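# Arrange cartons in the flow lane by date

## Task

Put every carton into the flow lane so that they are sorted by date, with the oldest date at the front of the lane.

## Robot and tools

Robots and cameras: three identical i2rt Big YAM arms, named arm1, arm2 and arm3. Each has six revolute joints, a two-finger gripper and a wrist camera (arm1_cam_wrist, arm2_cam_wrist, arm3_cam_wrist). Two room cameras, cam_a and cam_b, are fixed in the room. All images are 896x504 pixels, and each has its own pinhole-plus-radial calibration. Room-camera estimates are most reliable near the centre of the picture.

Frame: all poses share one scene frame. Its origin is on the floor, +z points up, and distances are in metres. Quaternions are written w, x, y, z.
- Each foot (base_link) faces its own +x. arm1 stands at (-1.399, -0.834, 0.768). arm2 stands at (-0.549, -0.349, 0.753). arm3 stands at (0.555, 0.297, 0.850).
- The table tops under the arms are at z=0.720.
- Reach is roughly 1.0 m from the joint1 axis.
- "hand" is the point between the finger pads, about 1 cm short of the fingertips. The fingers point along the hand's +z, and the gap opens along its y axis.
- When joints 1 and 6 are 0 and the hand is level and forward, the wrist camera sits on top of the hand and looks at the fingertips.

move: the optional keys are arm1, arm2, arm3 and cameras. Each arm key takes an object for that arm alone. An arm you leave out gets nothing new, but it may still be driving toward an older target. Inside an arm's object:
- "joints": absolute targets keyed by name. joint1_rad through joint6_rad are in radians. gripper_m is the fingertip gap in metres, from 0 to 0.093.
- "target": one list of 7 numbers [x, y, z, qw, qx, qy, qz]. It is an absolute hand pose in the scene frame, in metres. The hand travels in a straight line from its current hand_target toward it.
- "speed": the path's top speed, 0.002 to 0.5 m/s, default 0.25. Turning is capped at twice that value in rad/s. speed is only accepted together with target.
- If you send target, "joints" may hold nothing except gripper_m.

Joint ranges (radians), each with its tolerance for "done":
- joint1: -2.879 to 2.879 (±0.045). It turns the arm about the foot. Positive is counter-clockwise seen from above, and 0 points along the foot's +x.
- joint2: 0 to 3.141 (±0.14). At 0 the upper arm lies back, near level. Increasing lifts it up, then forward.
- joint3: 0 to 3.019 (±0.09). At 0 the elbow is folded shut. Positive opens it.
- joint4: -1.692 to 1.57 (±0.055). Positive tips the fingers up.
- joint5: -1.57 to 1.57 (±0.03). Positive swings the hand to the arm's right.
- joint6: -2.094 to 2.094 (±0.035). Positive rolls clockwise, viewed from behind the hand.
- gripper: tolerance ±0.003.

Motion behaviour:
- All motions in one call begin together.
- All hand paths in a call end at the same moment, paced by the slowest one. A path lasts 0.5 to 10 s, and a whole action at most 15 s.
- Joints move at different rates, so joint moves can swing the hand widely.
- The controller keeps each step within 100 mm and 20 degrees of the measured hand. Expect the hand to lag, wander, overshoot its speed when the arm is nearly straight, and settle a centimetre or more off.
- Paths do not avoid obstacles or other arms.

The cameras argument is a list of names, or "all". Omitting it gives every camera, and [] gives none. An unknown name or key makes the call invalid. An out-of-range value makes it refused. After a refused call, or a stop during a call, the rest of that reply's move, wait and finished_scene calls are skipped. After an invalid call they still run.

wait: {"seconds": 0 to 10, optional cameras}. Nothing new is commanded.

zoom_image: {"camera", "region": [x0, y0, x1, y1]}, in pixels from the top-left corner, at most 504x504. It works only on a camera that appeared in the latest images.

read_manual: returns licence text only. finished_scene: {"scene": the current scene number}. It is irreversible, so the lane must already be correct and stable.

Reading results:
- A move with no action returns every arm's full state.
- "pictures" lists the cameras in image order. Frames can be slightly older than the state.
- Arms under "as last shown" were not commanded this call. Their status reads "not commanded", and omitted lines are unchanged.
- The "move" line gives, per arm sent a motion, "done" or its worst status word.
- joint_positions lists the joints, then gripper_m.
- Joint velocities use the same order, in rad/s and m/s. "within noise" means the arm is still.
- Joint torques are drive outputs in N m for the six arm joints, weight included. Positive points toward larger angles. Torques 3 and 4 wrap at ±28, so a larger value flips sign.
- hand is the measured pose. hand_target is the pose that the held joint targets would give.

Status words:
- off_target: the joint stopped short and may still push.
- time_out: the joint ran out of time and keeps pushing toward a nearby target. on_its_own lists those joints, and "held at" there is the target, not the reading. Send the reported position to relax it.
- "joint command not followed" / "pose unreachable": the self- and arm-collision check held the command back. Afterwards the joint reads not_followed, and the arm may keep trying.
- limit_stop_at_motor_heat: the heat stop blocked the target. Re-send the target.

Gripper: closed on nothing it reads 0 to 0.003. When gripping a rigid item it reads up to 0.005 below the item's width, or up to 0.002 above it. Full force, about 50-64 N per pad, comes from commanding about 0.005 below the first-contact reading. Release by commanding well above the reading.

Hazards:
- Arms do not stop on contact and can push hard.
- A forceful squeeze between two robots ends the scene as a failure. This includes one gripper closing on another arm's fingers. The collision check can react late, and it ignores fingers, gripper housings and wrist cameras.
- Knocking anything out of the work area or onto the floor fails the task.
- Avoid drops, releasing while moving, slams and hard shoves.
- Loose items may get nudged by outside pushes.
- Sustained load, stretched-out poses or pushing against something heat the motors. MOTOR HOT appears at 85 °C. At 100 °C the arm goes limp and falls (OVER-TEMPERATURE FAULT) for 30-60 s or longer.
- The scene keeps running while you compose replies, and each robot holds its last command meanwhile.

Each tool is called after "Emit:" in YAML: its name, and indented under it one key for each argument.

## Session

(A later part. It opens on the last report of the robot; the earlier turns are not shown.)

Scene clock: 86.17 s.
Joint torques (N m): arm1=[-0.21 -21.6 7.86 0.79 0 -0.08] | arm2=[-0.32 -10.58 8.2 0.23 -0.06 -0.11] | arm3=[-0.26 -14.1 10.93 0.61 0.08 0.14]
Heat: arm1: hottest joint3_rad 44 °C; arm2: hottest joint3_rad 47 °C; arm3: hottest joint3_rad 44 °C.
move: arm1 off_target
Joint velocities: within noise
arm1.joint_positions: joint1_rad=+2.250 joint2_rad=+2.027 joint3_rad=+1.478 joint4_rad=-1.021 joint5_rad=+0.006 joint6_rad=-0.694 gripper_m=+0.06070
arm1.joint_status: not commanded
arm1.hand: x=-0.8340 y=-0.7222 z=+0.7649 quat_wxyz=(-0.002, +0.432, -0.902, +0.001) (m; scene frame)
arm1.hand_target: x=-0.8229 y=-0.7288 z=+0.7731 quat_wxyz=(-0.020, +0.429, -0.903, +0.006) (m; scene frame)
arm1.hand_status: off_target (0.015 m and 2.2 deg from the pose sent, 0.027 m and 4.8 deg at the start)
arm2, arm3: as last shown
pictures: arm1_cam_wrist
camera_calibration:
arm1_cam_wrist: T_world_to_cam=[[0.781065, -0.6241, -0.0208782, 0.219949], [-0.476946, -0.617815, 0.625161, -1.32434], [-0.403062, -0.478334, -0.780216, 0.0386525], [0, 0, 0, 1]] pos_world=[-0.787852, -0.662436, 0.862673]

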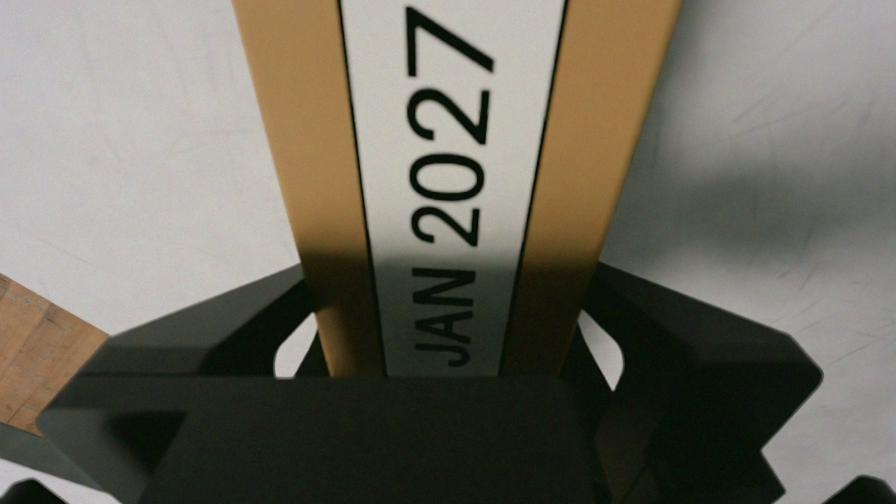

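Emit:
move:
  arm1: {"joints": {"gripper_m": 0.09}}
  cameras: []

Emit:
move:
  arm1: {"target": [-0.8340, -0.7222, 0.90, 0, 0.432, -0.902, 0], "speed": 0.3}
  cameras: ["arm1_cam_wrist"]

Emit:
move:
  arm1: {"joints": {"joint1_rad": -0.25, "joint2_rad": 1.596, "joint3_rad": 1.386, "joint4_rad": -1.361, "joint5_rad": 0, "joint6_rad": -1.1}}
  arm2: {"joints": {"joint1_rad": 1.454, "joint2_rad": 1.606, "joint3_rad": 1.34, "joint4_rad": -1.27, "joint5_rad": 0, "joint6_rad": 0}}
  cameras: ["arm1_cam_wrist", "arm2_cam_wrist"]

Scene clock: 93.97 s.
Joint torques (N m): arm1=[-0.21 -21.71 7.87 0.57 -0.02 -0.04] | arm2=[-0.26 -10.58 8.18 0.24 -0.06 -0.11] | arm3=[-0.5 -13.92 11.02 0.62 0.09 0.16]
Heat: arm1: hottest joint3_rad 43 °C; arm2: hottest joint3_rad 48 °C; arm3: hottest joint3_rad 44 °C.
move: arm1 done
Joint velocities: within noise
arm1.joint_positions: joint1_rad=+2.250 joint2_rad=+2.027 joint3_rad=+1.478 joint4_rad=-1.013 joint5_rad=+0.007 joint6_rad=-0.697 gripper_m=+0.08984
arm1.joint_status: all done
arm1.hand: x=-0.8322 y=-0.7220 z=+0.7649 quat_wxyz=(-0.005, +0.433, -0.901, +0.003) (m; scene frame)
arm1.hand_target: x=-0.8228 y=-0.7288 z=+0.7731 quat_wxyz=(-0.020, +0.429, -0.903, +0.006) (m; scene frame)
arm1.hand_status: not commanded
arm2, arm3: as last shown
pictures: none
No camera images: "cameras" was empty.

Scene clock: 95.37 s.
Joint torques (N m): arm1=[0.91 -19.6 11.62 -0.29 -0.09 0.06] | arm2=[-0.32 -10.58 8.18 0.23 -0.06 -0.11] | arm3=[-0.38 -13.92 10.97 0.61 0.08 0.13]
Heat: arm1: hottest joint3_rad 43 °C; arm2: hottest joint3_rad 48 °C; arm3: hottest joint3_rad 44 °C.
move: arm1 off_target
Joint velocities: within noise
arm1.joint_positions: joint1_rad=+2.250 joint2_rad=+1.883 joint3_rad=+1.603 joint4_rad=-1.320 joint5_rad=+0.006 joint6_rad=-0.697 gripper_m=+0.08993
arm1.joint_status: not commanded
arm1.hand: x=-0.8466 y=-0.7254 z=+0.8884 quat_wxyz=(+0.012, +0.433, -0.901, -0.002) (m; scene frame)
arm1.hand_target: x=-0.8345 y=-0.7223 z=+0.9001 quat_wxyz=(+0.000, +0.432, -0.902, +0.000) (m; scene frame)
arm1.hand_status: off_target (0.017 m and 1.4 deg from the pose sent, 0.135 m and 0.7 deg at the start; pose on its path clipped on 1 of 42 steps)
arm2, arm3: as last shown
pictures: arm1_cam_wrist
camera_calibration:
arm1_cam_wrist: T_world_to_cam=[[0.782158, -0.621821, -0.0395907, 0.249625], [-0.456995, -0.615702, 0.641925, -1.40604], [-0.423538, -0.483994, -0.765745, 0.094095], [0, 0, 0, 1]] pos_world=[-0.797947, -0.664939, 0.984508]

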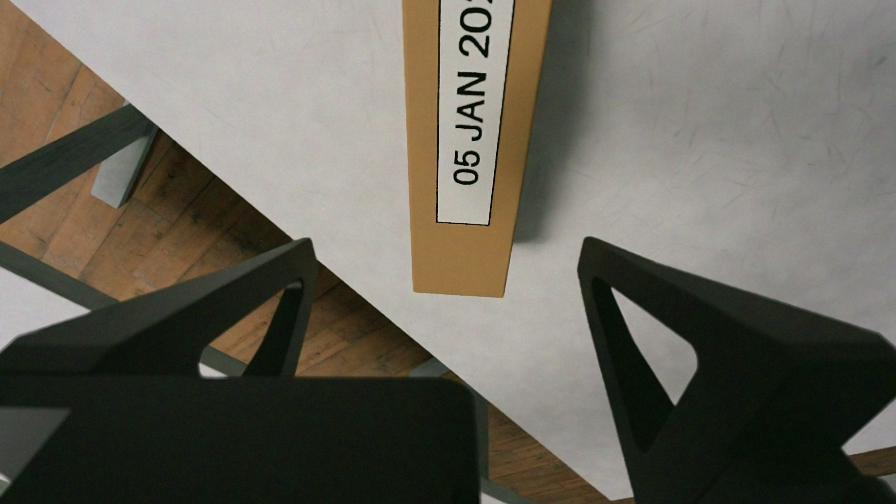

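Scene clock: 97.63 s.
Joint torques (N m): arm1=[0.26 -17.26 8.39 -0.25 -0.06 -0.06] | arm2=[-0.09 -13.1 12.49 0.05 0.01 -0.1] | arm3=[-0.44 -14.27 10.95 0.65 0.09 0.14]
Heat: arm1: hottest joint3_rad 43 °C; arm2: hottest joint3_rad 48 °C; arm3: hottest joint3_rad 44 °C.
move: arm1 done; arm2 done
Joint velocities: within noise
arm1.joint_positions: joint1_rad=-0.245 joint2_rad=+1.615 joint3_rad=+1.386 joint4_rad=-1.351 joint5_rad=+0.001 joint6_rad=-1.091 gripper_m=+0.08996
arm1.joint_status: all done
arm1.hand: x=-1.7156 y=-1.1901 z=+0.9382 quat_wxyz=(+0.001, -0.567, -0.823, -0.008) (m; scene frame)
arm1.hand_target: x=-1.7150 y=-1.1864 z=+0.9468 quat_wxyz=(+0.001, -0.565, -0.825, -0.003) (m; scene frame)
arm1.hand_status: not commanded
arm2.joint_positions: joint1_rad=+1.455 joint2_rad=+1.607 joint3_rad=+1.302 joint4_rad=-1.264 joint5_rad=-0.001 joint6_rad=+0.009 gripper_m=+0.09308
arm2.joint_status: all done
arm2.hand: x=-0.8356 y=-0.7185 z=+0.9007 quat_wxyz=(+0.008, +0.899, +0.438, +0.001) (m; scene frame)
arm2.hand_target: x=-0.8435 y=-0.7272 z=+0.9152 quat_wxyz=(+0.015, +0.897, +0.441, -0.014) (m; scene frame)
arm2.hand_status: not commanded
arm3: as last shown
pictures: arm1_cam_wrist, arm2_cam_wrist
camera_calibration:
arm1_cam_wrist: T_world_to_cam=[[-0.932361, -0.359648, -0.0368369, -1.98974], [-0.300026, 0.71287, 0.633877, -0.263333], [-0.201713, 0.602054, -0.772556, 1.21878], [0, 0, 0, 1]] pos_world=[-1.68832, -1.26165, 1.0352]
arm2_cam_wrist: T_world_to_cam=[[-0.790192, 0.612853, -0.00286732, -0.219357], [0.506135, 0.655217, 0.560819, 0.396573], [0.345578, 0.441703, -0.827933, 1.47474], [0, 0, 0, 1]] pos_world=[-0.883693, -0.776807, 0.997955]

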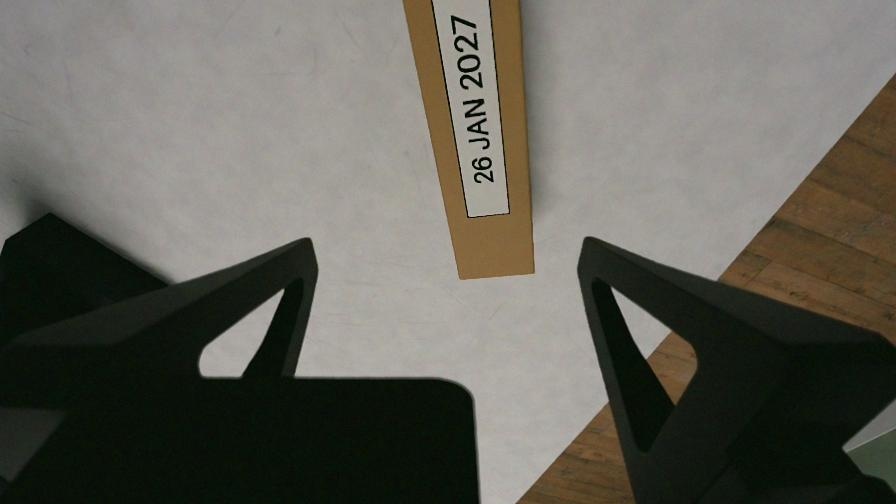

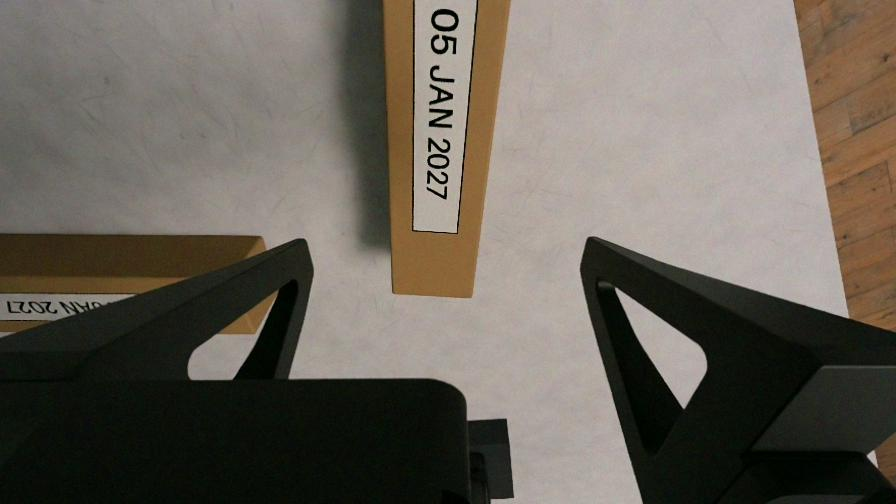

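Emit:
move:
  arm2: {"target": [-0.8413, -0.7289, 0.757, 0, 0.91, 0.4147, 0], "speed": 0.25}
  arm1: {"target": [-1.738, -1.179, 0.875, 0, 0.4948, 0.869, 0], "speed": 0.3}
  cameras: ["arm1_cam_wrist", "arm2_cam_wrist"]

Emit:
move:
  arm2: {"joints": {"gripper_m": 0.055}}
  cameras: ["arm2_cam_wrist"]

Emit:
move:
  arm2: {"target": [-0.8413, -0.7289, 0.89, 0, 0.91, 0.4147, 0], "speed": 0.3}
  cameras: []

Emit:
move:
  arm2: {"joints": {"joint1_rad": -2.02, "joint2_rad": 1.435, "joint3_rad": 1.15, "joint4_rad": -1.246, "joint5_rad": 0, "joint6_rad": 0}}
  cameras: []

Emit:
move:
  arm2: {"target": [0.0, 0.012, 0.85, 0, 0, 1, 0], "speed": 0.25}
  cameras: ["arm2_cam_wrist"]

Scene clock: 116.63 s.
Joint torques (N m): arm1=[-1.08 -16.03 8.24 0.46 -0.11 -0.12] | arm2=[0.32 -13.39 7.64 0.79 0.05 0.1] | arm3=[-0.5 -14.04 10.97 0.65 0.09 0.14]
Heat: arm1: hottest joint3_rad 44 °C; arm2: hottest joint3_rad 50 °C; arm3: hottest joint3_rad 44 °C.
move: arm1 done; arm2 done
Joint velocities: within noise
arm1.joint_positions: joint1_rad=-0.281 joint2_rad=+1.673 joint3_rad=+1.281 joint4_rad=-1.190 joint5_rad=+0.000 joint6_rad=-1.304 gripper_m=+0.08996
arm1.joint_status: not commanded
arm1.hand: x=-1.7295 y=-1.1803 z=+0.8735 quat_wxyz=(-0.001, -0.492, -0.870, -0.008) (m; scene frame)
arm1.hand_target: x=-1.7379 y=-1.1789 z=+0.8751 quat_wxyz=(+0.000, -0.495, -0.869, +0.000) (m; scene frame)
arm1.hand_status: done (0.009 m and 1.0 deg from the pose sent, 0.068 m and 9.9 deg at the start)
arm2.joint_positions: joint1_rad=+1.455 joint2_rad=+1.801 joint3_rad=+1.158 joint4_rad=-0.926 joint5_rad=+0.013 joint6_rad=+0.054 gripper_m=+0.09308
arm2.joint_status: not commanded
arm2.hand: x=-0.8438 y=-0.7285 z=+0.7638 quat_wxyz=(+0.002, +0.909, +0.418, -0.002) (m; scene frame)
arm2.hand_target: x=-0.8413 y=-0.7287 z=+0.7571 quat_wxyz=(+0.000, +0.910, +0.415, +0.000) (m; scene frame)
arm2.hand_status: done (0.007 m and 0.5 deg from the pose sent, 0.144 m and 3.1 deg at the start)
arm3: as last shown
pictures: arm1_cam_wrist, arm2_cam_wrist
camera_calibration:
arm1_cam_wrist: T_world_to_cam=[[-0.854286, -0.518242, -0.0402568, -2.05075], [-0.423783, 0.649541, 0.631272, -0.519955], [-0.301003, 0.556347, -0.774516, 0.936098], [0, 0, 0, 1]] pos_world=[-1.69051, -1.24585, 0.970699]
arm2_cam_wrist: T_world_to_cam=[[-0.761977, 0.64751, 0.0110166, -0.181598], [0.540933, 0.627022, 0.560566, 0.493095], [0.356064, 0.433098, -0.828036, 1.37129], [0, 0, 0, 1]] pos_world=[-0.893371, -0.785496, 0.861062]

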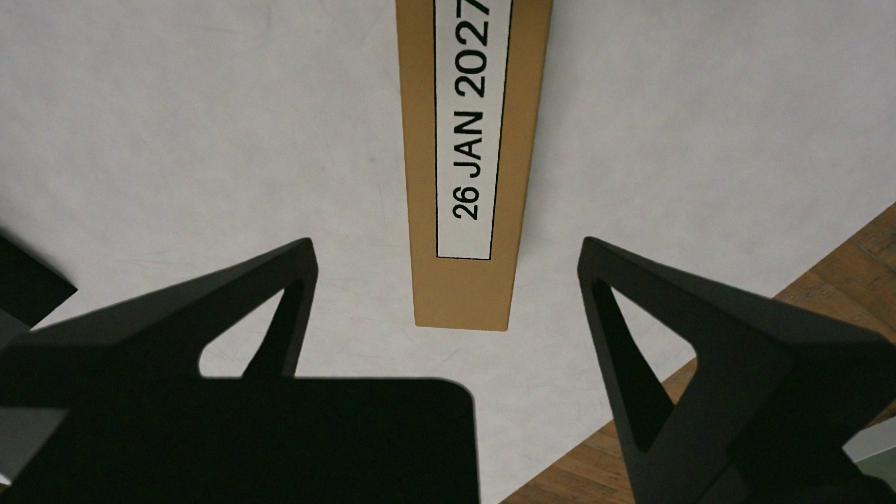

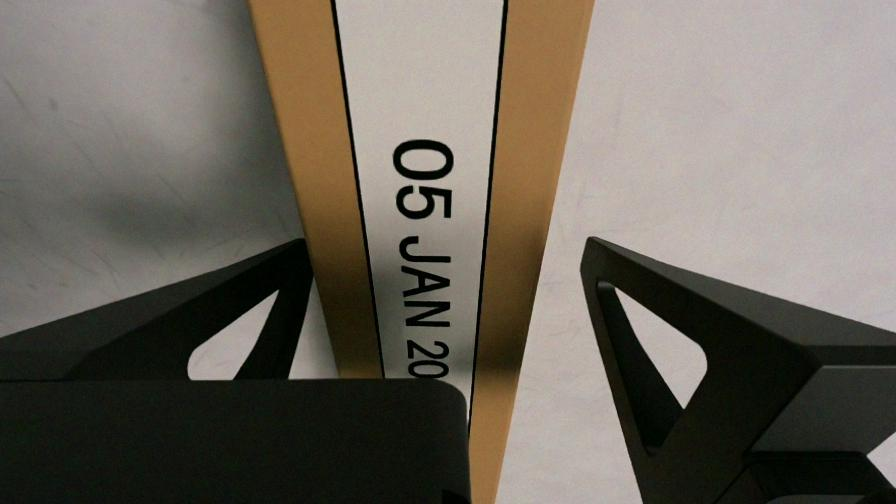

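Scene clock: 117.27 s.
Joint torques (N m): arm1=[-0.56 -16.09 8.25 0.47 -0.1 -0.07] | arm2=[0.15 -13.45 7.62 0.76 0.14 0.06] | arm3=[-0.38 -13.86 10.97 0.65 0.09 0.14]
Heat: arm1: hottest joint3_rad 44 °C; arm2: hottest joint3_rad 50 °C; arm3: hottest joint3_rad 44 °C.
move: arm2 off_target
Joint velocities: within noise
arm1, arm3: as last shown
arm1.hand: x=-1.7295 y=-1.1803 z=+0.8735 quat_wxyz=(-0.001, -0.492, -0.871, -0.008) (m; scene frame)
arm2.joint_positions: joint1_rad=+1.458 joint2_rad=+1.801 joint3_rad=+1.158 joint4_rad=-0.926 joint5_rad=+0.011 joint6_rad=+0.057 gripper_m=+0.06078
arm2.joint_status: gripper_m off_target (ended at +0.06081, target +0.05500)
arm2.hand: x=-0.8425 y=-0.7296 z=+0.7638 quat_wxyz=(+0.003, +0.909, +0.417, -0.002) (m; scene frame)
arm2.hand_target: x=-0.8413 y=-0.7288 z=+0.7571 quat_wxyz=(+0.000, +0.910, +0.415, +0.000) (m; scene frame)
arm2.hand_status: not commanded
pictures: arm2_cam_wrist
camera_calibration:
arm2_cam_wrist: T_world_to_cam=[[-0.761533, 0.648068, 0.00867751, -0.177327], [0.540498, 0.627628, 0.560308, 0.49332], [0.357671, 0.431383, -0.828239, 1.37162], [0, 0, 0, 1]] pos_world=[-0.892269, -0.786398, 0.861161]

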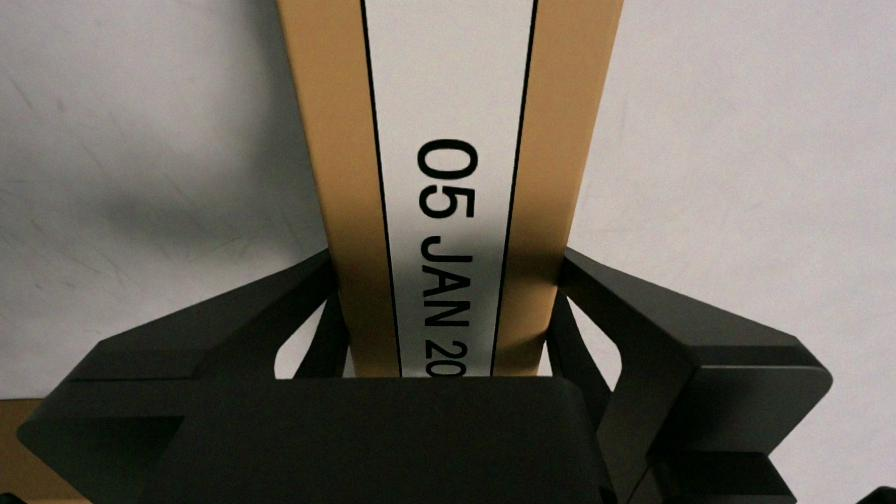

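Scene clock: 118.67 s.
Joint torques (N m): arm1=[-0.5 -16.03 8.27 0.47 -0.11 -0.06] | arm2=[0.38 -13.27 14.58 -0.28 0.04 0.1] | arm3=[-0.5 -13.98 10.96 0.65 0.08 0.13]
Heat: arm1: hottest joint3_rad 43 °C; arm2: hottest joint3_rad 51 °C; arm3: hottest joint3_rad 44 °C.
move: arm2 off_target
Joint velocities: within noise
arm1: as last shown
arm2.joint_positions: joint1_rad=+1.458 joint2_rad=+1.644 joint3_rad=+1.248 joint4_rad=-1.238 joint5_rad=+0.012 joint6_rad=+0.058 gripper_m=+0.06078
arm2.joint_status: not commanded
arm2.hand: x=-0.8275 y=-0.7069 z=+0.8652 quat_wxyz=(-0.013, +0.908, +0.417, +0.027) (m; scene frame)
arm2.hand_target: x=-0.8402 y=-0.7275 z=+0.8904 quat_wxyz=(+0.000, +0.910, +0.415, +0.000) (m; scene frame)
arm2.hand_status: off_target (0.036 m and 3.5 deg from the pose sent, 0.126 m and 0.5 deg at the start)
arm3.joint_positions: joint1_rad=+0.106 joint2_rad=+1.378 joint3_rad=+1.086 joint4_rad=-1.260 joint5_rad=+0.001 joint6_rad=+0.932 gripper_m=+0.09309
arm3.joint_status: not commanded
arm3.hand: x=+0.3267 y=-0.0146 z=+1.0088 quat_wxyz=(-0.007, -1.000, -0.005, +0.005) (m; scene frame)
arm3.hand_target: x=+0.3228 y=-0.0160 z=+1.0094 quat_wxyz=(-0.011, -1.000, +0.002, +0.007) (m; scene frame)
arm3.hand_status: not commanded
pictures: none
No camera images: "cameras" was empty.

Scene clock: 121.33 s.
Joint torques (N m): arm1=[-0.62 -16.09 8.25 0.47 -0.11 -0.06] | arm2=[-0.26 -12.86 9.22 -0.02 -0.08 -0.1] | arm3=[-0.44 -14.1 10.96 0.65 0.08 0.15]
Heat: arm1: hottest joint3_rad 43 °C; arm2: hottest joint3_rad 51 °C; arm3: hottest joint3_rad 44 °C.
move: arm2 done
Joint velocities: within noise
arm1, arm3: as last shown
arm2.joint_positions: joint1_rad=-2.018 joint2_rad=+1.460 joint3_rad=+1.154 joint4_rad=-1.237 joint5_rad=+0.001 joint6_rad=+0.009 gripper_m=+0.06077
arm2.joint_status: all done
arm2.hand: x=-0.2006 y=-0.1173 z=+0.9073 quat_wxyz=(-0.016, +0.284, -0.959, +0.004) (m; scene frame)
arm2.hand_target: x=-0.2040 y=-0.1199 z=+0.9156 quat_wxyz=(-0.022, +0.287, -0.958, +0.001) (m; scene frame)
arm2.hand_status: not commanded
pictures: none
No camera images: "cameras" was empty.

Scene clock: 123.60 s.
Joint torques (N m): arm1=[-0.56 -16.03 8.24 0.5 -0.11 -0.06] | arm2=[-0.62 -21.95 15.91 -0.35 0.06 0.1] | arm3=[-0.32 -13.92 10.99 0.65 0.09 0.13]
Heat: arm1: hottest joint3_rad 43 °C; arm2: hottest joint3_rad 51 °C; arm3: hottest joint3_rad 44 °C.
move: arm2 off_target
Joint velocities: within noise
arm1, arm3: as last shown
arm2.joint_positions: joint1_rad=-2.020 joint2_rad=+2.127 joint3_rad=+1.850 joint4_rad=-1.365 joint5_rad=-0.016 joint6_rad=+0.565 gripper_m=+0.06076
arm2.joint_status: not commanded
arm2.hand: x=-0.0249 y=-0.0006 z=+0.8204 quat_wxyz=(+0.030, +0.008, -0.999, +0.019) (m; scene frame)
arm2.hand_target: x=-0.0021 y=+0.0105 z=+0.8508 quat_wxyz=(-0.001, +0.000, -1.000, -0.001) (m; scene frame)
arm2.hand_status: off_target (0.041 m and 4.1 deg from the pose sent, 0.245 m and 33.0 deg at the start)
pictures: arm2_cam_wrist
camera_calibration:
arm2_cam_wrist: T_world_to_cam=[[0.0224645, -0.998537, 0.0491794, -0.042312], [-0.789642, 0.012448, 0.613442, -0.514919], [-0.613157, -0.0526147, -0.788207, 0.754323], [0, 0, 0, 1]] pos_world=[0.0568674, 0.00384809, 0.912517]

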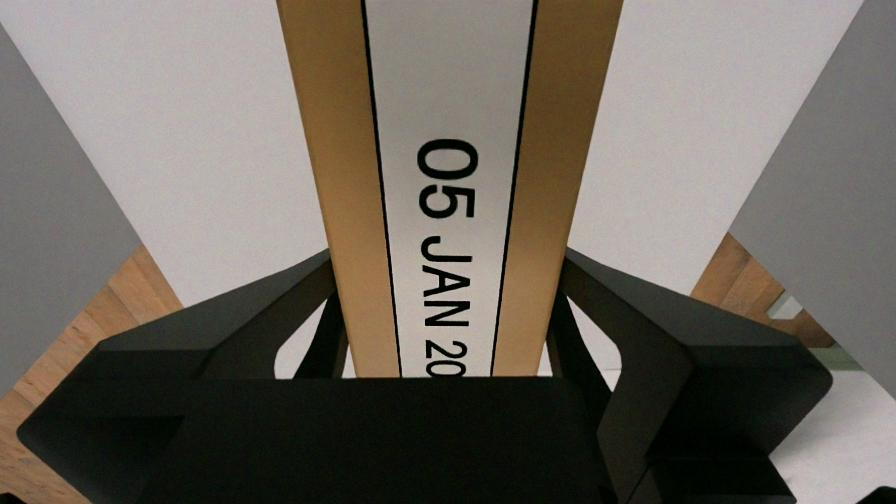

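Emit:
move:
  arm2: {"target": [0.02, 0.02, 0.80, -0.022, -0.008, -0.9996, -0.014], "speed": 0.15}
  arm1: {"target": [-1.750, -1.186, 0.775, 0, 0.4948, 0.869, 0], "speed": 0.3}
  cameras: ["arm1_cam_wrist"]

Emit:
move:
  arm2: {"target": [0.015, 0.02, 0.768, -0.015, -0.006, -0.9998, -0.010], "speed": 0.06}
  cameras: ["arm2_cam_wrist"]

Emit:
move:
  arm2: {"joints": {"gripper_m": 0.093}}
  arm1: {"joints": {"gripper_m": 0.055}}
  cameras: ["arm1_cam_wrist"]

Emit:
move:
  arm2: {"target": [0.0, 0.012, 0.88, 0, 0, 1, 0], "speed": 0.25}
  arm1: {"target": [-1.735, -1.18, 0.92, 0, 0.4948, 0.869, 0], "speed": 0.3}
  cameras: ["arm2_cam_wrist"]

Emit:
move:
  arm2: {"joints": {"joint1_rad": -2.02, "joint2_rad": 1.435, "joint3_rad": 1.15, "joint4_rad": -1.246, "joint5_rad": 0, "joint6_rad": 0}}
  arm3: {"joints": {"joint1_rad": -0.295, "joint6_rad": 0.54}}
  arm1: {"joints": {"joint1_rad": 0.7}}
  cameras: []

Emit:
move:
  arm2: {"joints": {"joint1_rad": 2.169, "joint2_rad": 1.606, "joint3_rad": 1.34, "joint4_rad": -1.27, "joint5_rad": 0, "joint6_rad": -0.853}}
  arm3: {"target": [-0.015, 0.016, 0.85, 0, 1, 0, 0], "speed": 0.25}
  cameras: ["arm2_cam_wrist"]

Emit:
move:
  arm3: {"target": [-0.015, 0.022, 0.783, 0, 1, 0, 0], "speed": 0.15}
  cameras: ["arm3_cam_wrist"]

Scene clock: 140.23 s.
Joint torques (N m): arm1=[-0.73 -17.2 7.64 0.44 -0.09 -0.05] | arm2=[-0.79 -20.37 13.83 0.92 0.07 0.11] | arm3=[-0.21 -13.86 10.96 0.64 0.07 0.14]
Heat: arm1: hottest joint3_rad 42 °C; arm2: hottest joint3_rad 53 °C; arm3: hottest joint3_rad 45 °C.
move: arm1 off_target; arm2 off_target
Joint velocities: within noise
arm1.joint_positions: joint1_rad=-0.286 joint2_rad=+1.843 joint3_rad=+1.198 joint4_rad=-0.955 joint5_rad=+0.000 joint6_rad=-1.311 gripper_m=+0.08996
arm1.joint_status: not commanded
arm1.hand: x=-1.7369 y=-1.1840 z=+0.7663 quat_wxyz=(-0.004, -0.491, -0.871, -0.017) (m; scene frame)
arm1.hand_target: x=-1.7499 y=-1.1858 z=+0.7752 quat_wxyz=(+0.000, -0.495, -0.869, +0.000) (m; scene frame)
arm1.hand_status: off_target (0.016 m and 2.1 deg from the pose sent, 0.101 m and 1.0 deg at the start)
arm2.joint_positions: joint1_rad=-2.023 joint2_rad=+2.178 joint3_rad=+1.850 joint4_rad=-1.251 joint5_rad=-0.015 joint6_rad=+0.576 gripper_m=+0.06076
arm2.joint_status: not commanded
arm2.hand: x=-0.0035 y=+0.0106 z=+0.7877 quat_wxyz=(+0.003, +0.002, -1.000, +0.002) (m; scene frame)
arm2.hand_target: x=+0.0188 y=+0.0190 z=+0.8007 quat_wxyz=(-0.022, -0.008, -1.000, -0.014) (m; scene frame)
arm2.hand_status: off_target (0.028 m and 3.6 deg from the pose sent, 0.053 m and 7.3 deg at the start)
arm3: as last shown
pictures: arm1_cam_wrist
camera_calibration:
arm1_cam_wrist: T_world_to_cam=[[-0.852652, -0.519203, -0.0584174, -2.04764], [-0.433431, 0.640462, 0.633993, -0.48256], [-0.291757, 0.565895, -0.771129, 0.877672], [0, 0, 0, 1]] pos_world=[-1.69902, -1.25075, 0.863121]

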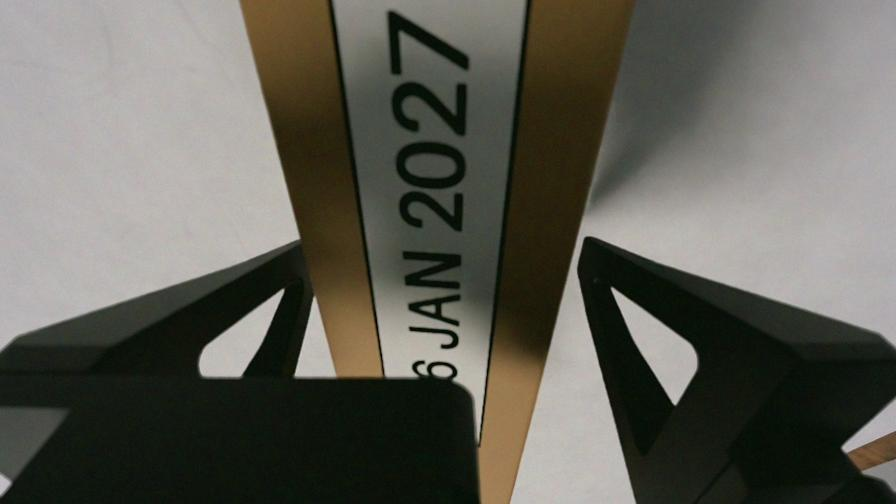

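Scene clock: 141.30 s.
Joint torques (N m): arm1=[-0.67 -18.14 7.64 0.47 -0.1 -0.06] | arm2=[-0.44 -17.96 11.11 1.91 0.16 0.11] | arm3=[-0.44 -13.98 10.95 0.66 0.09 0.15]
Heat: arm1: hottest joint3_rad 42 °C; arm2: hottest joint3_rad 53 °C; arm3: hottest joint3_rad 45 °C.
move: arm2 off_target
Joint velocities: within noise
arm1, arm3: as last shown
arm2.joint_positions: joint1_rad=-2.023 joint2_rad=+2.180 joint3_rad=+1.850 joint4_rad=-1.223 joint5_rad=-0.018 joint6_rad=+0.576 gripper_m=+0.06076
arm2.joint_status: not commanded
arm2.hand: x=+0.0019 y=+0.0147 z=+0.7867 quat_wxyz=(-0.007, +0.002, -1.000, -0.007) (m; scene frame)
arm2.hand_target: x=+0.0140 y=+0.0192 z=+0.7683 quat_wxyz=(-0.015, -0.006, -1.000, -0.010) (m; scene frame)
arm2.hand_status: off_target (0.023 m and 1.3 deg from the pose sent, 0.029 m and 2.6 deg at the start)
pictures: arm2_cam_wrist
camera_calibration:
arm2_cam_wrist: T_world_to_cam=[[0.00855565, -0.999963, -0.000496416, 0.0131797], [-0.832782, -0.00740005, 0.553552, -0.425876], [-0.553535, -0.00432259, -0.832814, 0.779166], [0, 0, 0, 1]] pos_world=[0.0765214, 0.0133957, 0.884652]

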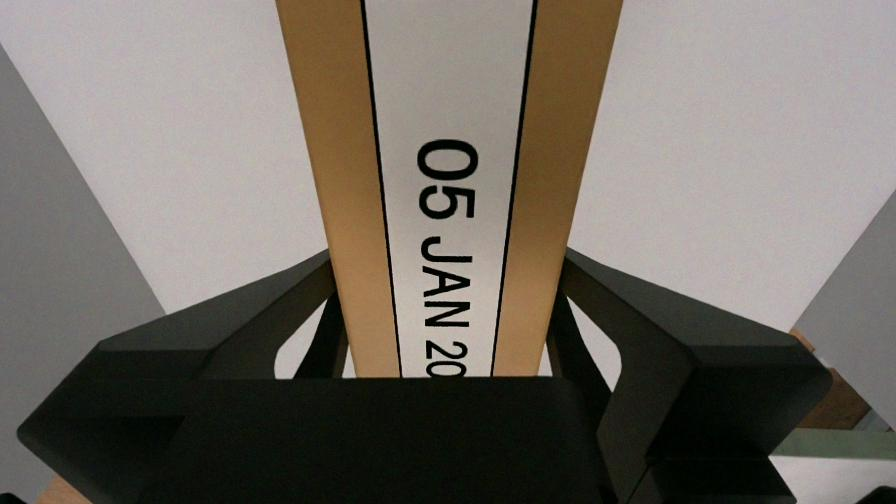

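Scene clock: 142.07 s.
Joint torques (N m): arm1=[-0.67 -18.14 7.65 0.42 -0.08 -0.05] | arm2=[-0.44 -19.31 10.99 0.77 0.1 0.09] | arm3=[-0.26 -13.92 10.93 0.65 0.08 0.14]
Heat: arm1: hottest joint3_rad 42 °C; arm2: hottest joint3_rad 53 °C; arm3: hottest joint3_rad 45 °C.
move: arm1 off_target; arm2 done
Joint velocities: within noise
arm1.joint_positions: joint1_rad=-0.286 joint2_rad=+1.843 joint3_rad=+1.198 joint4_rad=-0.954 joint5_rad=-0.001 joint6_rad=-1.312 gripper_m=+0.06092
arm1.joint_status: gripper_m off_target (ended at +0.06095, target +0.05500)
arm1.hand: x=-1.7370 y=-1.1842 z=+0.7663 quat_wxyz=(-0.004, -0.491, -0.871, -0.017) (m; scene frame)
arm1.hand_target: x=-1.7500 y=-1.1858 z=+0.7752 quat_wxyz=(+0.000, -0.495, -0.869, +0.000) (m; scene frame)
arm1.hand_status: not commanded
arm2.joint_positions: joint1_rad=-2.023 joint2_rad=+2.198 joint3_rad=+1.850 joint4_rad=-1.197 joint5_rad=-0.017 joint6_rad=+0.577 gripper_m=+0.09293
arm2.joint_status: all done
arm2.hand: x=+0.0059 y=+0.0169 z=+0.7751 quat_wxyz=(-0.011, +0.001, -1.000, -0.008) (m; scene frame)
arm2.hand_target: x=+0.0140 y=+0.0193 z=+0.7684 quat_wxyz=(-0.015, -0.006, -1.000, -0.010) (m; scene frame)
arm2.hand_status: not commanded
arm3: as last shown
pictures: arm1_cam_wrist
camera_calibration:
arm1_cam_wrist: T_world_to_cam=[[-0.851906, -0.520492, -0.0578213, -2.04855], [-0.43425, 0.640373, 0.633521, -0.483656], [-0.292716, 0.56481, -0.771562, 0.87519], [0, 0, 0, 1]] pos_world=[-1.69902, -1.25085, 0.86322]

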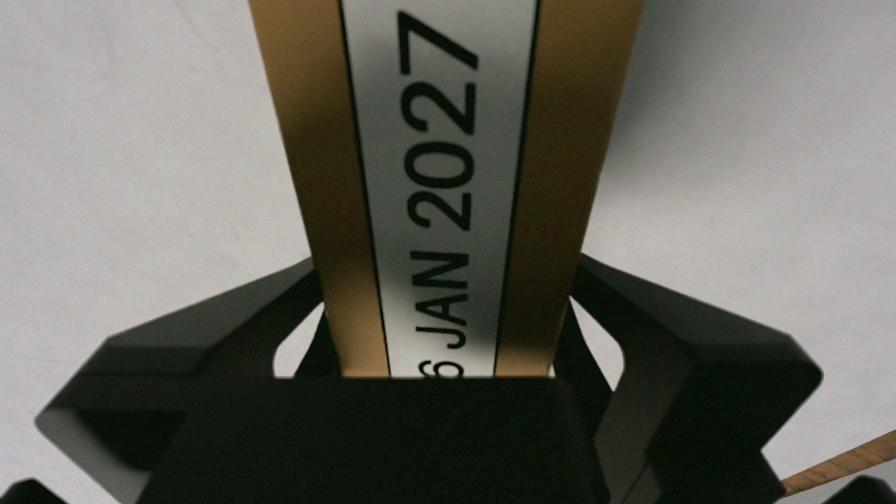

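Scene clock: 143.50 s.
Joint torques (N m): arm1=[0.21 -16.62 12.89 -0.36 -0.1 0.08] | arm2=[-0.5 -19.25 13.72 -0.14 0.09 -0.03] | arm3=[-0.5 -14.15 10.99 0.69 0.08 0.15]
Heat: arm1: hottest joint3_rad 42 °C; arm2: hottest joint3_rad 53 °C; arm3: hottest joint3_rad 45 °C.
move: arm1 off_target; arm2 off_target
Joint velocities: within noise
arm1.joint_positions: joint1_rad=-0.286 joint2_rad=+1.640 joint3_rad=+1.288 joint4_rad=-1.277 joint5_rad=+0.000 joint6_rad=-1.312 gripper_m=+0.06092
arm1.joint_status: not commanded
arm1.hand: x=-1.7186 y=-1.1654 z=+0.8917 quat_wxyz=(-0.007, -0.491, -0.871, -0.031) (m; scene frame)
arm1.hand_target: x=-1.7339 y=-1.1787 z=+0.9202 quat_wxyz=(+0.000, -0.495, -0.869, +0.000) (m; scene frame)
arm1.hand_status: off_target (0.036 m and 3.7 deg from the pose sent, 0.154 m and 2.1 deg at the start; pose on its path clipped on 6 of 43 steps)
arm2.joint_positions: joint1_rad=-2.023 joint2_rad=+2.094 joint3_rad=+1.947 joint4_rad=-1.441 joint5_rad=-0.017 joint6_rad=+0.577 gripper_m=+0.09295
arm2.joint_status: not commanded
arm2.hand: x=-0.0127 y=+0.0064 z=+0.8764 quat_wxyz=(+0.007, +0.001, -1.000, +0.004) (m; scene frame)
arm2.hand_target: x=-0.0005 y=+0.0116 z=+0.8801 quat_wxyz=(-0.001, +0.000, -1.000, +0.000) (m; scene frame)
arm2.hand_status: off_target (0.014 m and 1.0 deg from the pose sent, 0.105 m and 1.6 deg at the start)
arm3: as last shown
pictures: arm2_cam_wrist
camera_calibration:
arm2_cam_wrist: T_world_to_cam=[[0.0064684, -0.999768, 0.0205379, -0.013406], [-0.816391, 0.00658061, 0.577461, -0.508484], [-0.577463, -0.0205022, -0.81616, 0.830931], [0, 0, 0, 1]] pos_world=[0.0647959, 0.00697912, 0.972077]

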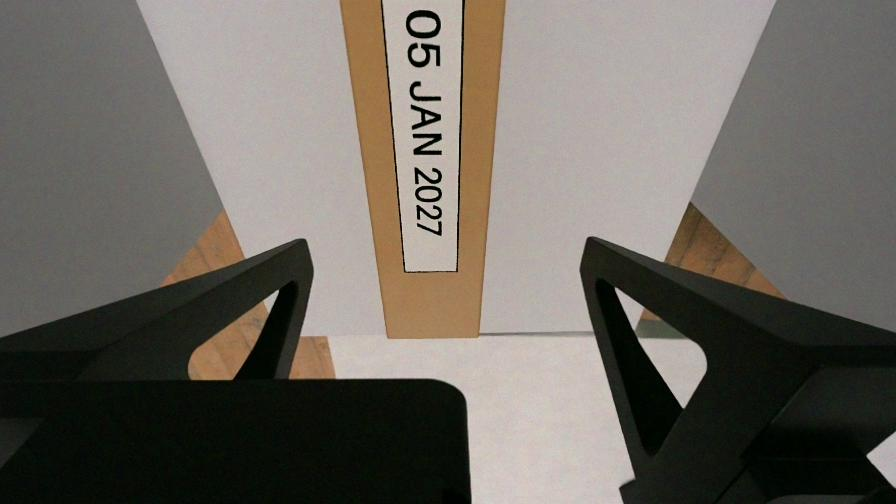

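Scene clock: 145.17 s.
Joint torques (N m): arm1=[1.49 -17.73 12.34 -0.44 -0.07 0.07] | arm2=[0.09 -10.17 8.66 0.87 0.05 -0.13] | arm3=[-0.32 -13.98 11 0.69 0.05 -0.03]
Heat: arm1: hottest joint3_rad 43 °C; arm2: hottest joint3_rad 53 °C; arm3: hottest joint3_rad 45 °C.
move: arm1 done; arm2 done; arm3 done
Joint velocities: within noise
arm1.joint_positions: joint1_rad=+0.692 joint2_rad=+1.649 joint3_rad=+1.295 joint4_rad=-1.277 joint5_rad=-0.002 joint6_rad=-1.312 gripper_m=+0.06093
arm1.joint_status: all done
arm1.hand: x=-1.3022 y=-1.2868 z=+0.8901 quat_wxyz=(+0.005, -0.024, -0.999, -0.033) (m; scene frame)
arm1.hand_target: x=-1.2947 y=-1.3035 z=+0.9205 quat_wxyz=(-0.003, -0.022, -1.000, +0.000) (m; scene frame)
arm1.hand_status: not commanded
arm2.joint_positions: joint1_rad=-2.023 joint2_rad=+1.432 joint3_rad=+1.163 joint4_rad=-1.256 joint5_rad=-0.002 joint6_rad=+0.011 gripper_m=+0.09295
arm2.joint_status: all done
arm2.hand: x=-0.2019 y=-0.1196 z=+0.9215 quat_wxyz=(-0.024, +0.280, -0.960, +0.000) (m; scene frame)
arm2.hand_target: x=-0.2039 y=-0.1199 z=+0.9155 quat_wxyz=(-0.022, +0.287, -0.958, +0.001) (m; scene frame)
arm2.hand_status: not commanded
arm3.joint_positions: joint1_rad=-0.289 joint2_rad=+1.378 joint3_rad=+1.086 joint4_rad=-1.260 joint5_rad=+0.001 joint6_rad=+0.549 gripper_m=+0.09309
arm3.joint_status: all done
arm3.hand: x=+0.2241 y=+0.0971 z=+1.0086 quat_wxyz=(-0.004, -1.000, +0.001, +0.007) (m; scene frame)
arm3.hand_target: x=+0.2201 y=+0.0971 z=+1.0092 quat_wxyz=(-0.007, -1.000, -0.001, +0.010) (m; scene frame)
arm3.hand_status: not commanded
pictures: none
No camera images: "cameras" was empty.

Scene clock: 147.97 s.
Joint torques (N m): arm1=[1.32 -17.61 12.33 -0.46 -0.07 0.07] | arm2=[-0.03 -13.45 10.81 -0.03 -0.06 -0.11] | arm3=[-0.79 -25.17 13.48 0.02 0.08 -0.04]
Heat: arm1: hottest joint3_rad 44 °C; arm2: hottest joint3_rad 53 °C; arm3: hottest joint3_rad 45 °C.
move: arm2 done; arm3 off_target
Joint velocities: within noise
arm1: as last shown
arm2.joint_positions: joint1_rad=+2.169 joint2_rad=+1.610 joint3_rad=+1.325 joint4_rad=-1.261 joint5_rad=-0.001 joint6_rad=-0.842 gripper_m=+0.09305
arm2.joint_status: all done
arm2.hand: x=-0.5221 y=-0.8235 z=+0.9118 quat_wxyz=(+0.012, +0.328, +0.944, -0.015) (m; scene frame)
arm2.hand_target: x=-0.5224 y=-0.8265 z=+0.9193 quat_wxyz=(+0.013, +0.324, +0.946, -0.020) (m; scene frame)
arm2.hand_status: not commanded
arm3.joint_positions: joint1_rad=-0.367 joint2_rad=+2.130 joint3_rad=+1.682 joint4_rad=-1.123 joint5_rad=+0.001 joint6_rad=+0.468 gripper_m=+0.09309
arm3.joint_status: not commanded
arm3.hand: x=-0.0027 y=+0.0155 z=+0.8531 quat_wxyz=(+0.001, -1.000, -0.001, -0.001) (m; scene frame)
arm3.hand_target: x=-0.0146 y=+0.0163 z=+0.8501 quat_wxyz=(+0.000, -1.000, +0.000, +0.000) (m; scene frame)
arm3.hand_status: off_target (0.013 m and 0.1 deg from the pose sent, 0.298 m and 0.9 deg at the start)
pictures: arm2_cam_wrist
camera_calibration:
arm2_cam_wrist: T_world_to_cam=[[-0.616916, -0.786309, 0.0336551, -1.00228], [-0.651448, 0.534168, 0.538776, -0.383588], [-0.441622, 0.310455, -0.841776, 0.915519], [0, 0, 0, 1]] pos_world=[-0.463895, -0.867427, 1.01106]

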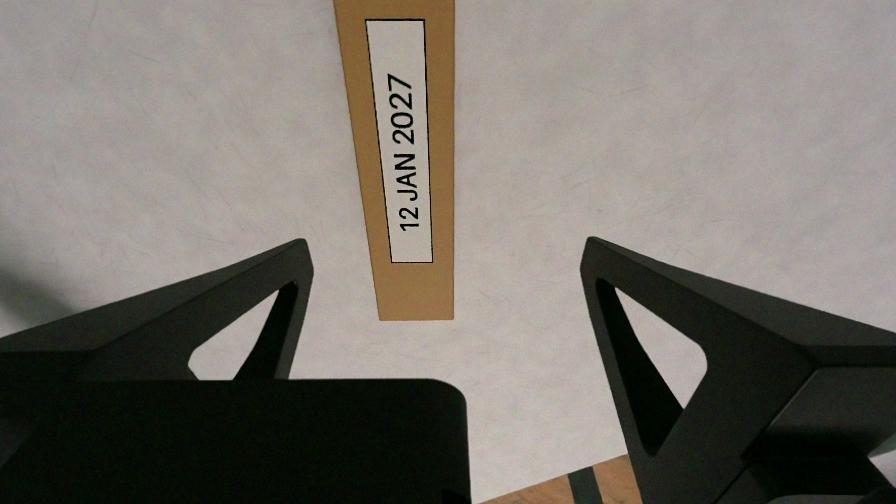

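Scene clock: 149.13 s.
Joint torques (N m): arm1=[1.32 -17.67 12.31 -0.46 -0.07 0.07] | arm2=[-0.09 -13.45 10.8 -0.03 -0.07 -0.11] | arm3=[-0.85 -26.11 9.94 0.72 0.06 -0.03]
Heat: arm1: hottest joint3_rad 44 °C; arm2: hottest joint3_rad 53 °C; arm3: hottest joint3_rad 44 °C.
move: arm3 off_target
Joint velocities: within noise
arm1: as last shown
arm2.joint_positions: joint1_rad=+2.169 joint2_rad=+1.610 joint3_rad=+1.325 joint4_rad=-1.262 joint5_rad=-0.001 joint6_rad=-0.842 gripper_m=+0.09305
arm2.joint_status: not commanded
arm2.hand: x=-0.5221 y=-0.8234 z=+0.9118 quat_wxyz=(+0.012, +0.328, +0.944, -0.015) (m; scene frame)
arm2.hand_target: x=-0.5224 y=-0.8264 z=+0.9193 quat_wxyz=(+0.013, +0.324, +0.946, -0.020) (m; scene frame)
arm2.hand_status: not commanded
arm3.joint_positions: joint1_rad=-0.374 joint2_rad=+2.215 joint3_rad=+1.666 joint4_rad=-1.011 joint5_rad=+0.001 joint6_rad=+0.460 gripper_m=+0.09309
arm3.joint_status: not commanded
arm3.hand: x=-0.0113 y=+0.0165 z=+0.7963 quat_wxyz=(-0.002, -1.000, -0.001, +0.004) (m; scene frame)
arm3.hand_target: x=-0.0146 y=+0.0220 z=+0.7832 quat_wxyz=(+0.000, -1.000, +0.000, +0.000) (m; scene frame)
arm3.hand_status: off_target (0.015 m and 0.5 deg from the pose sent, 0.071 m and 0.1 deg at the start)
pictures: arm3_cam_wrist
camera_calibration:
arm3_cam_wrist: T_world_to_cam=[[0.0141456, 0.999881, -0.00613826, -0.0105218], [0.80784, -0.00781075, 0.58935, -0.458271], [0.589232, -0.0132955, -0.807854, 0.773153], [0, 0, 0, 1]] pos_world=[-0.085208, 0.0172205, 0.894613]

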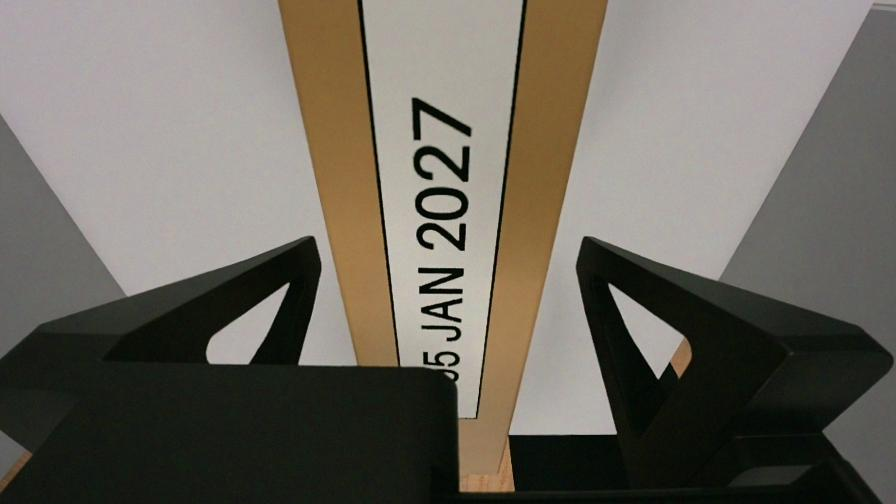

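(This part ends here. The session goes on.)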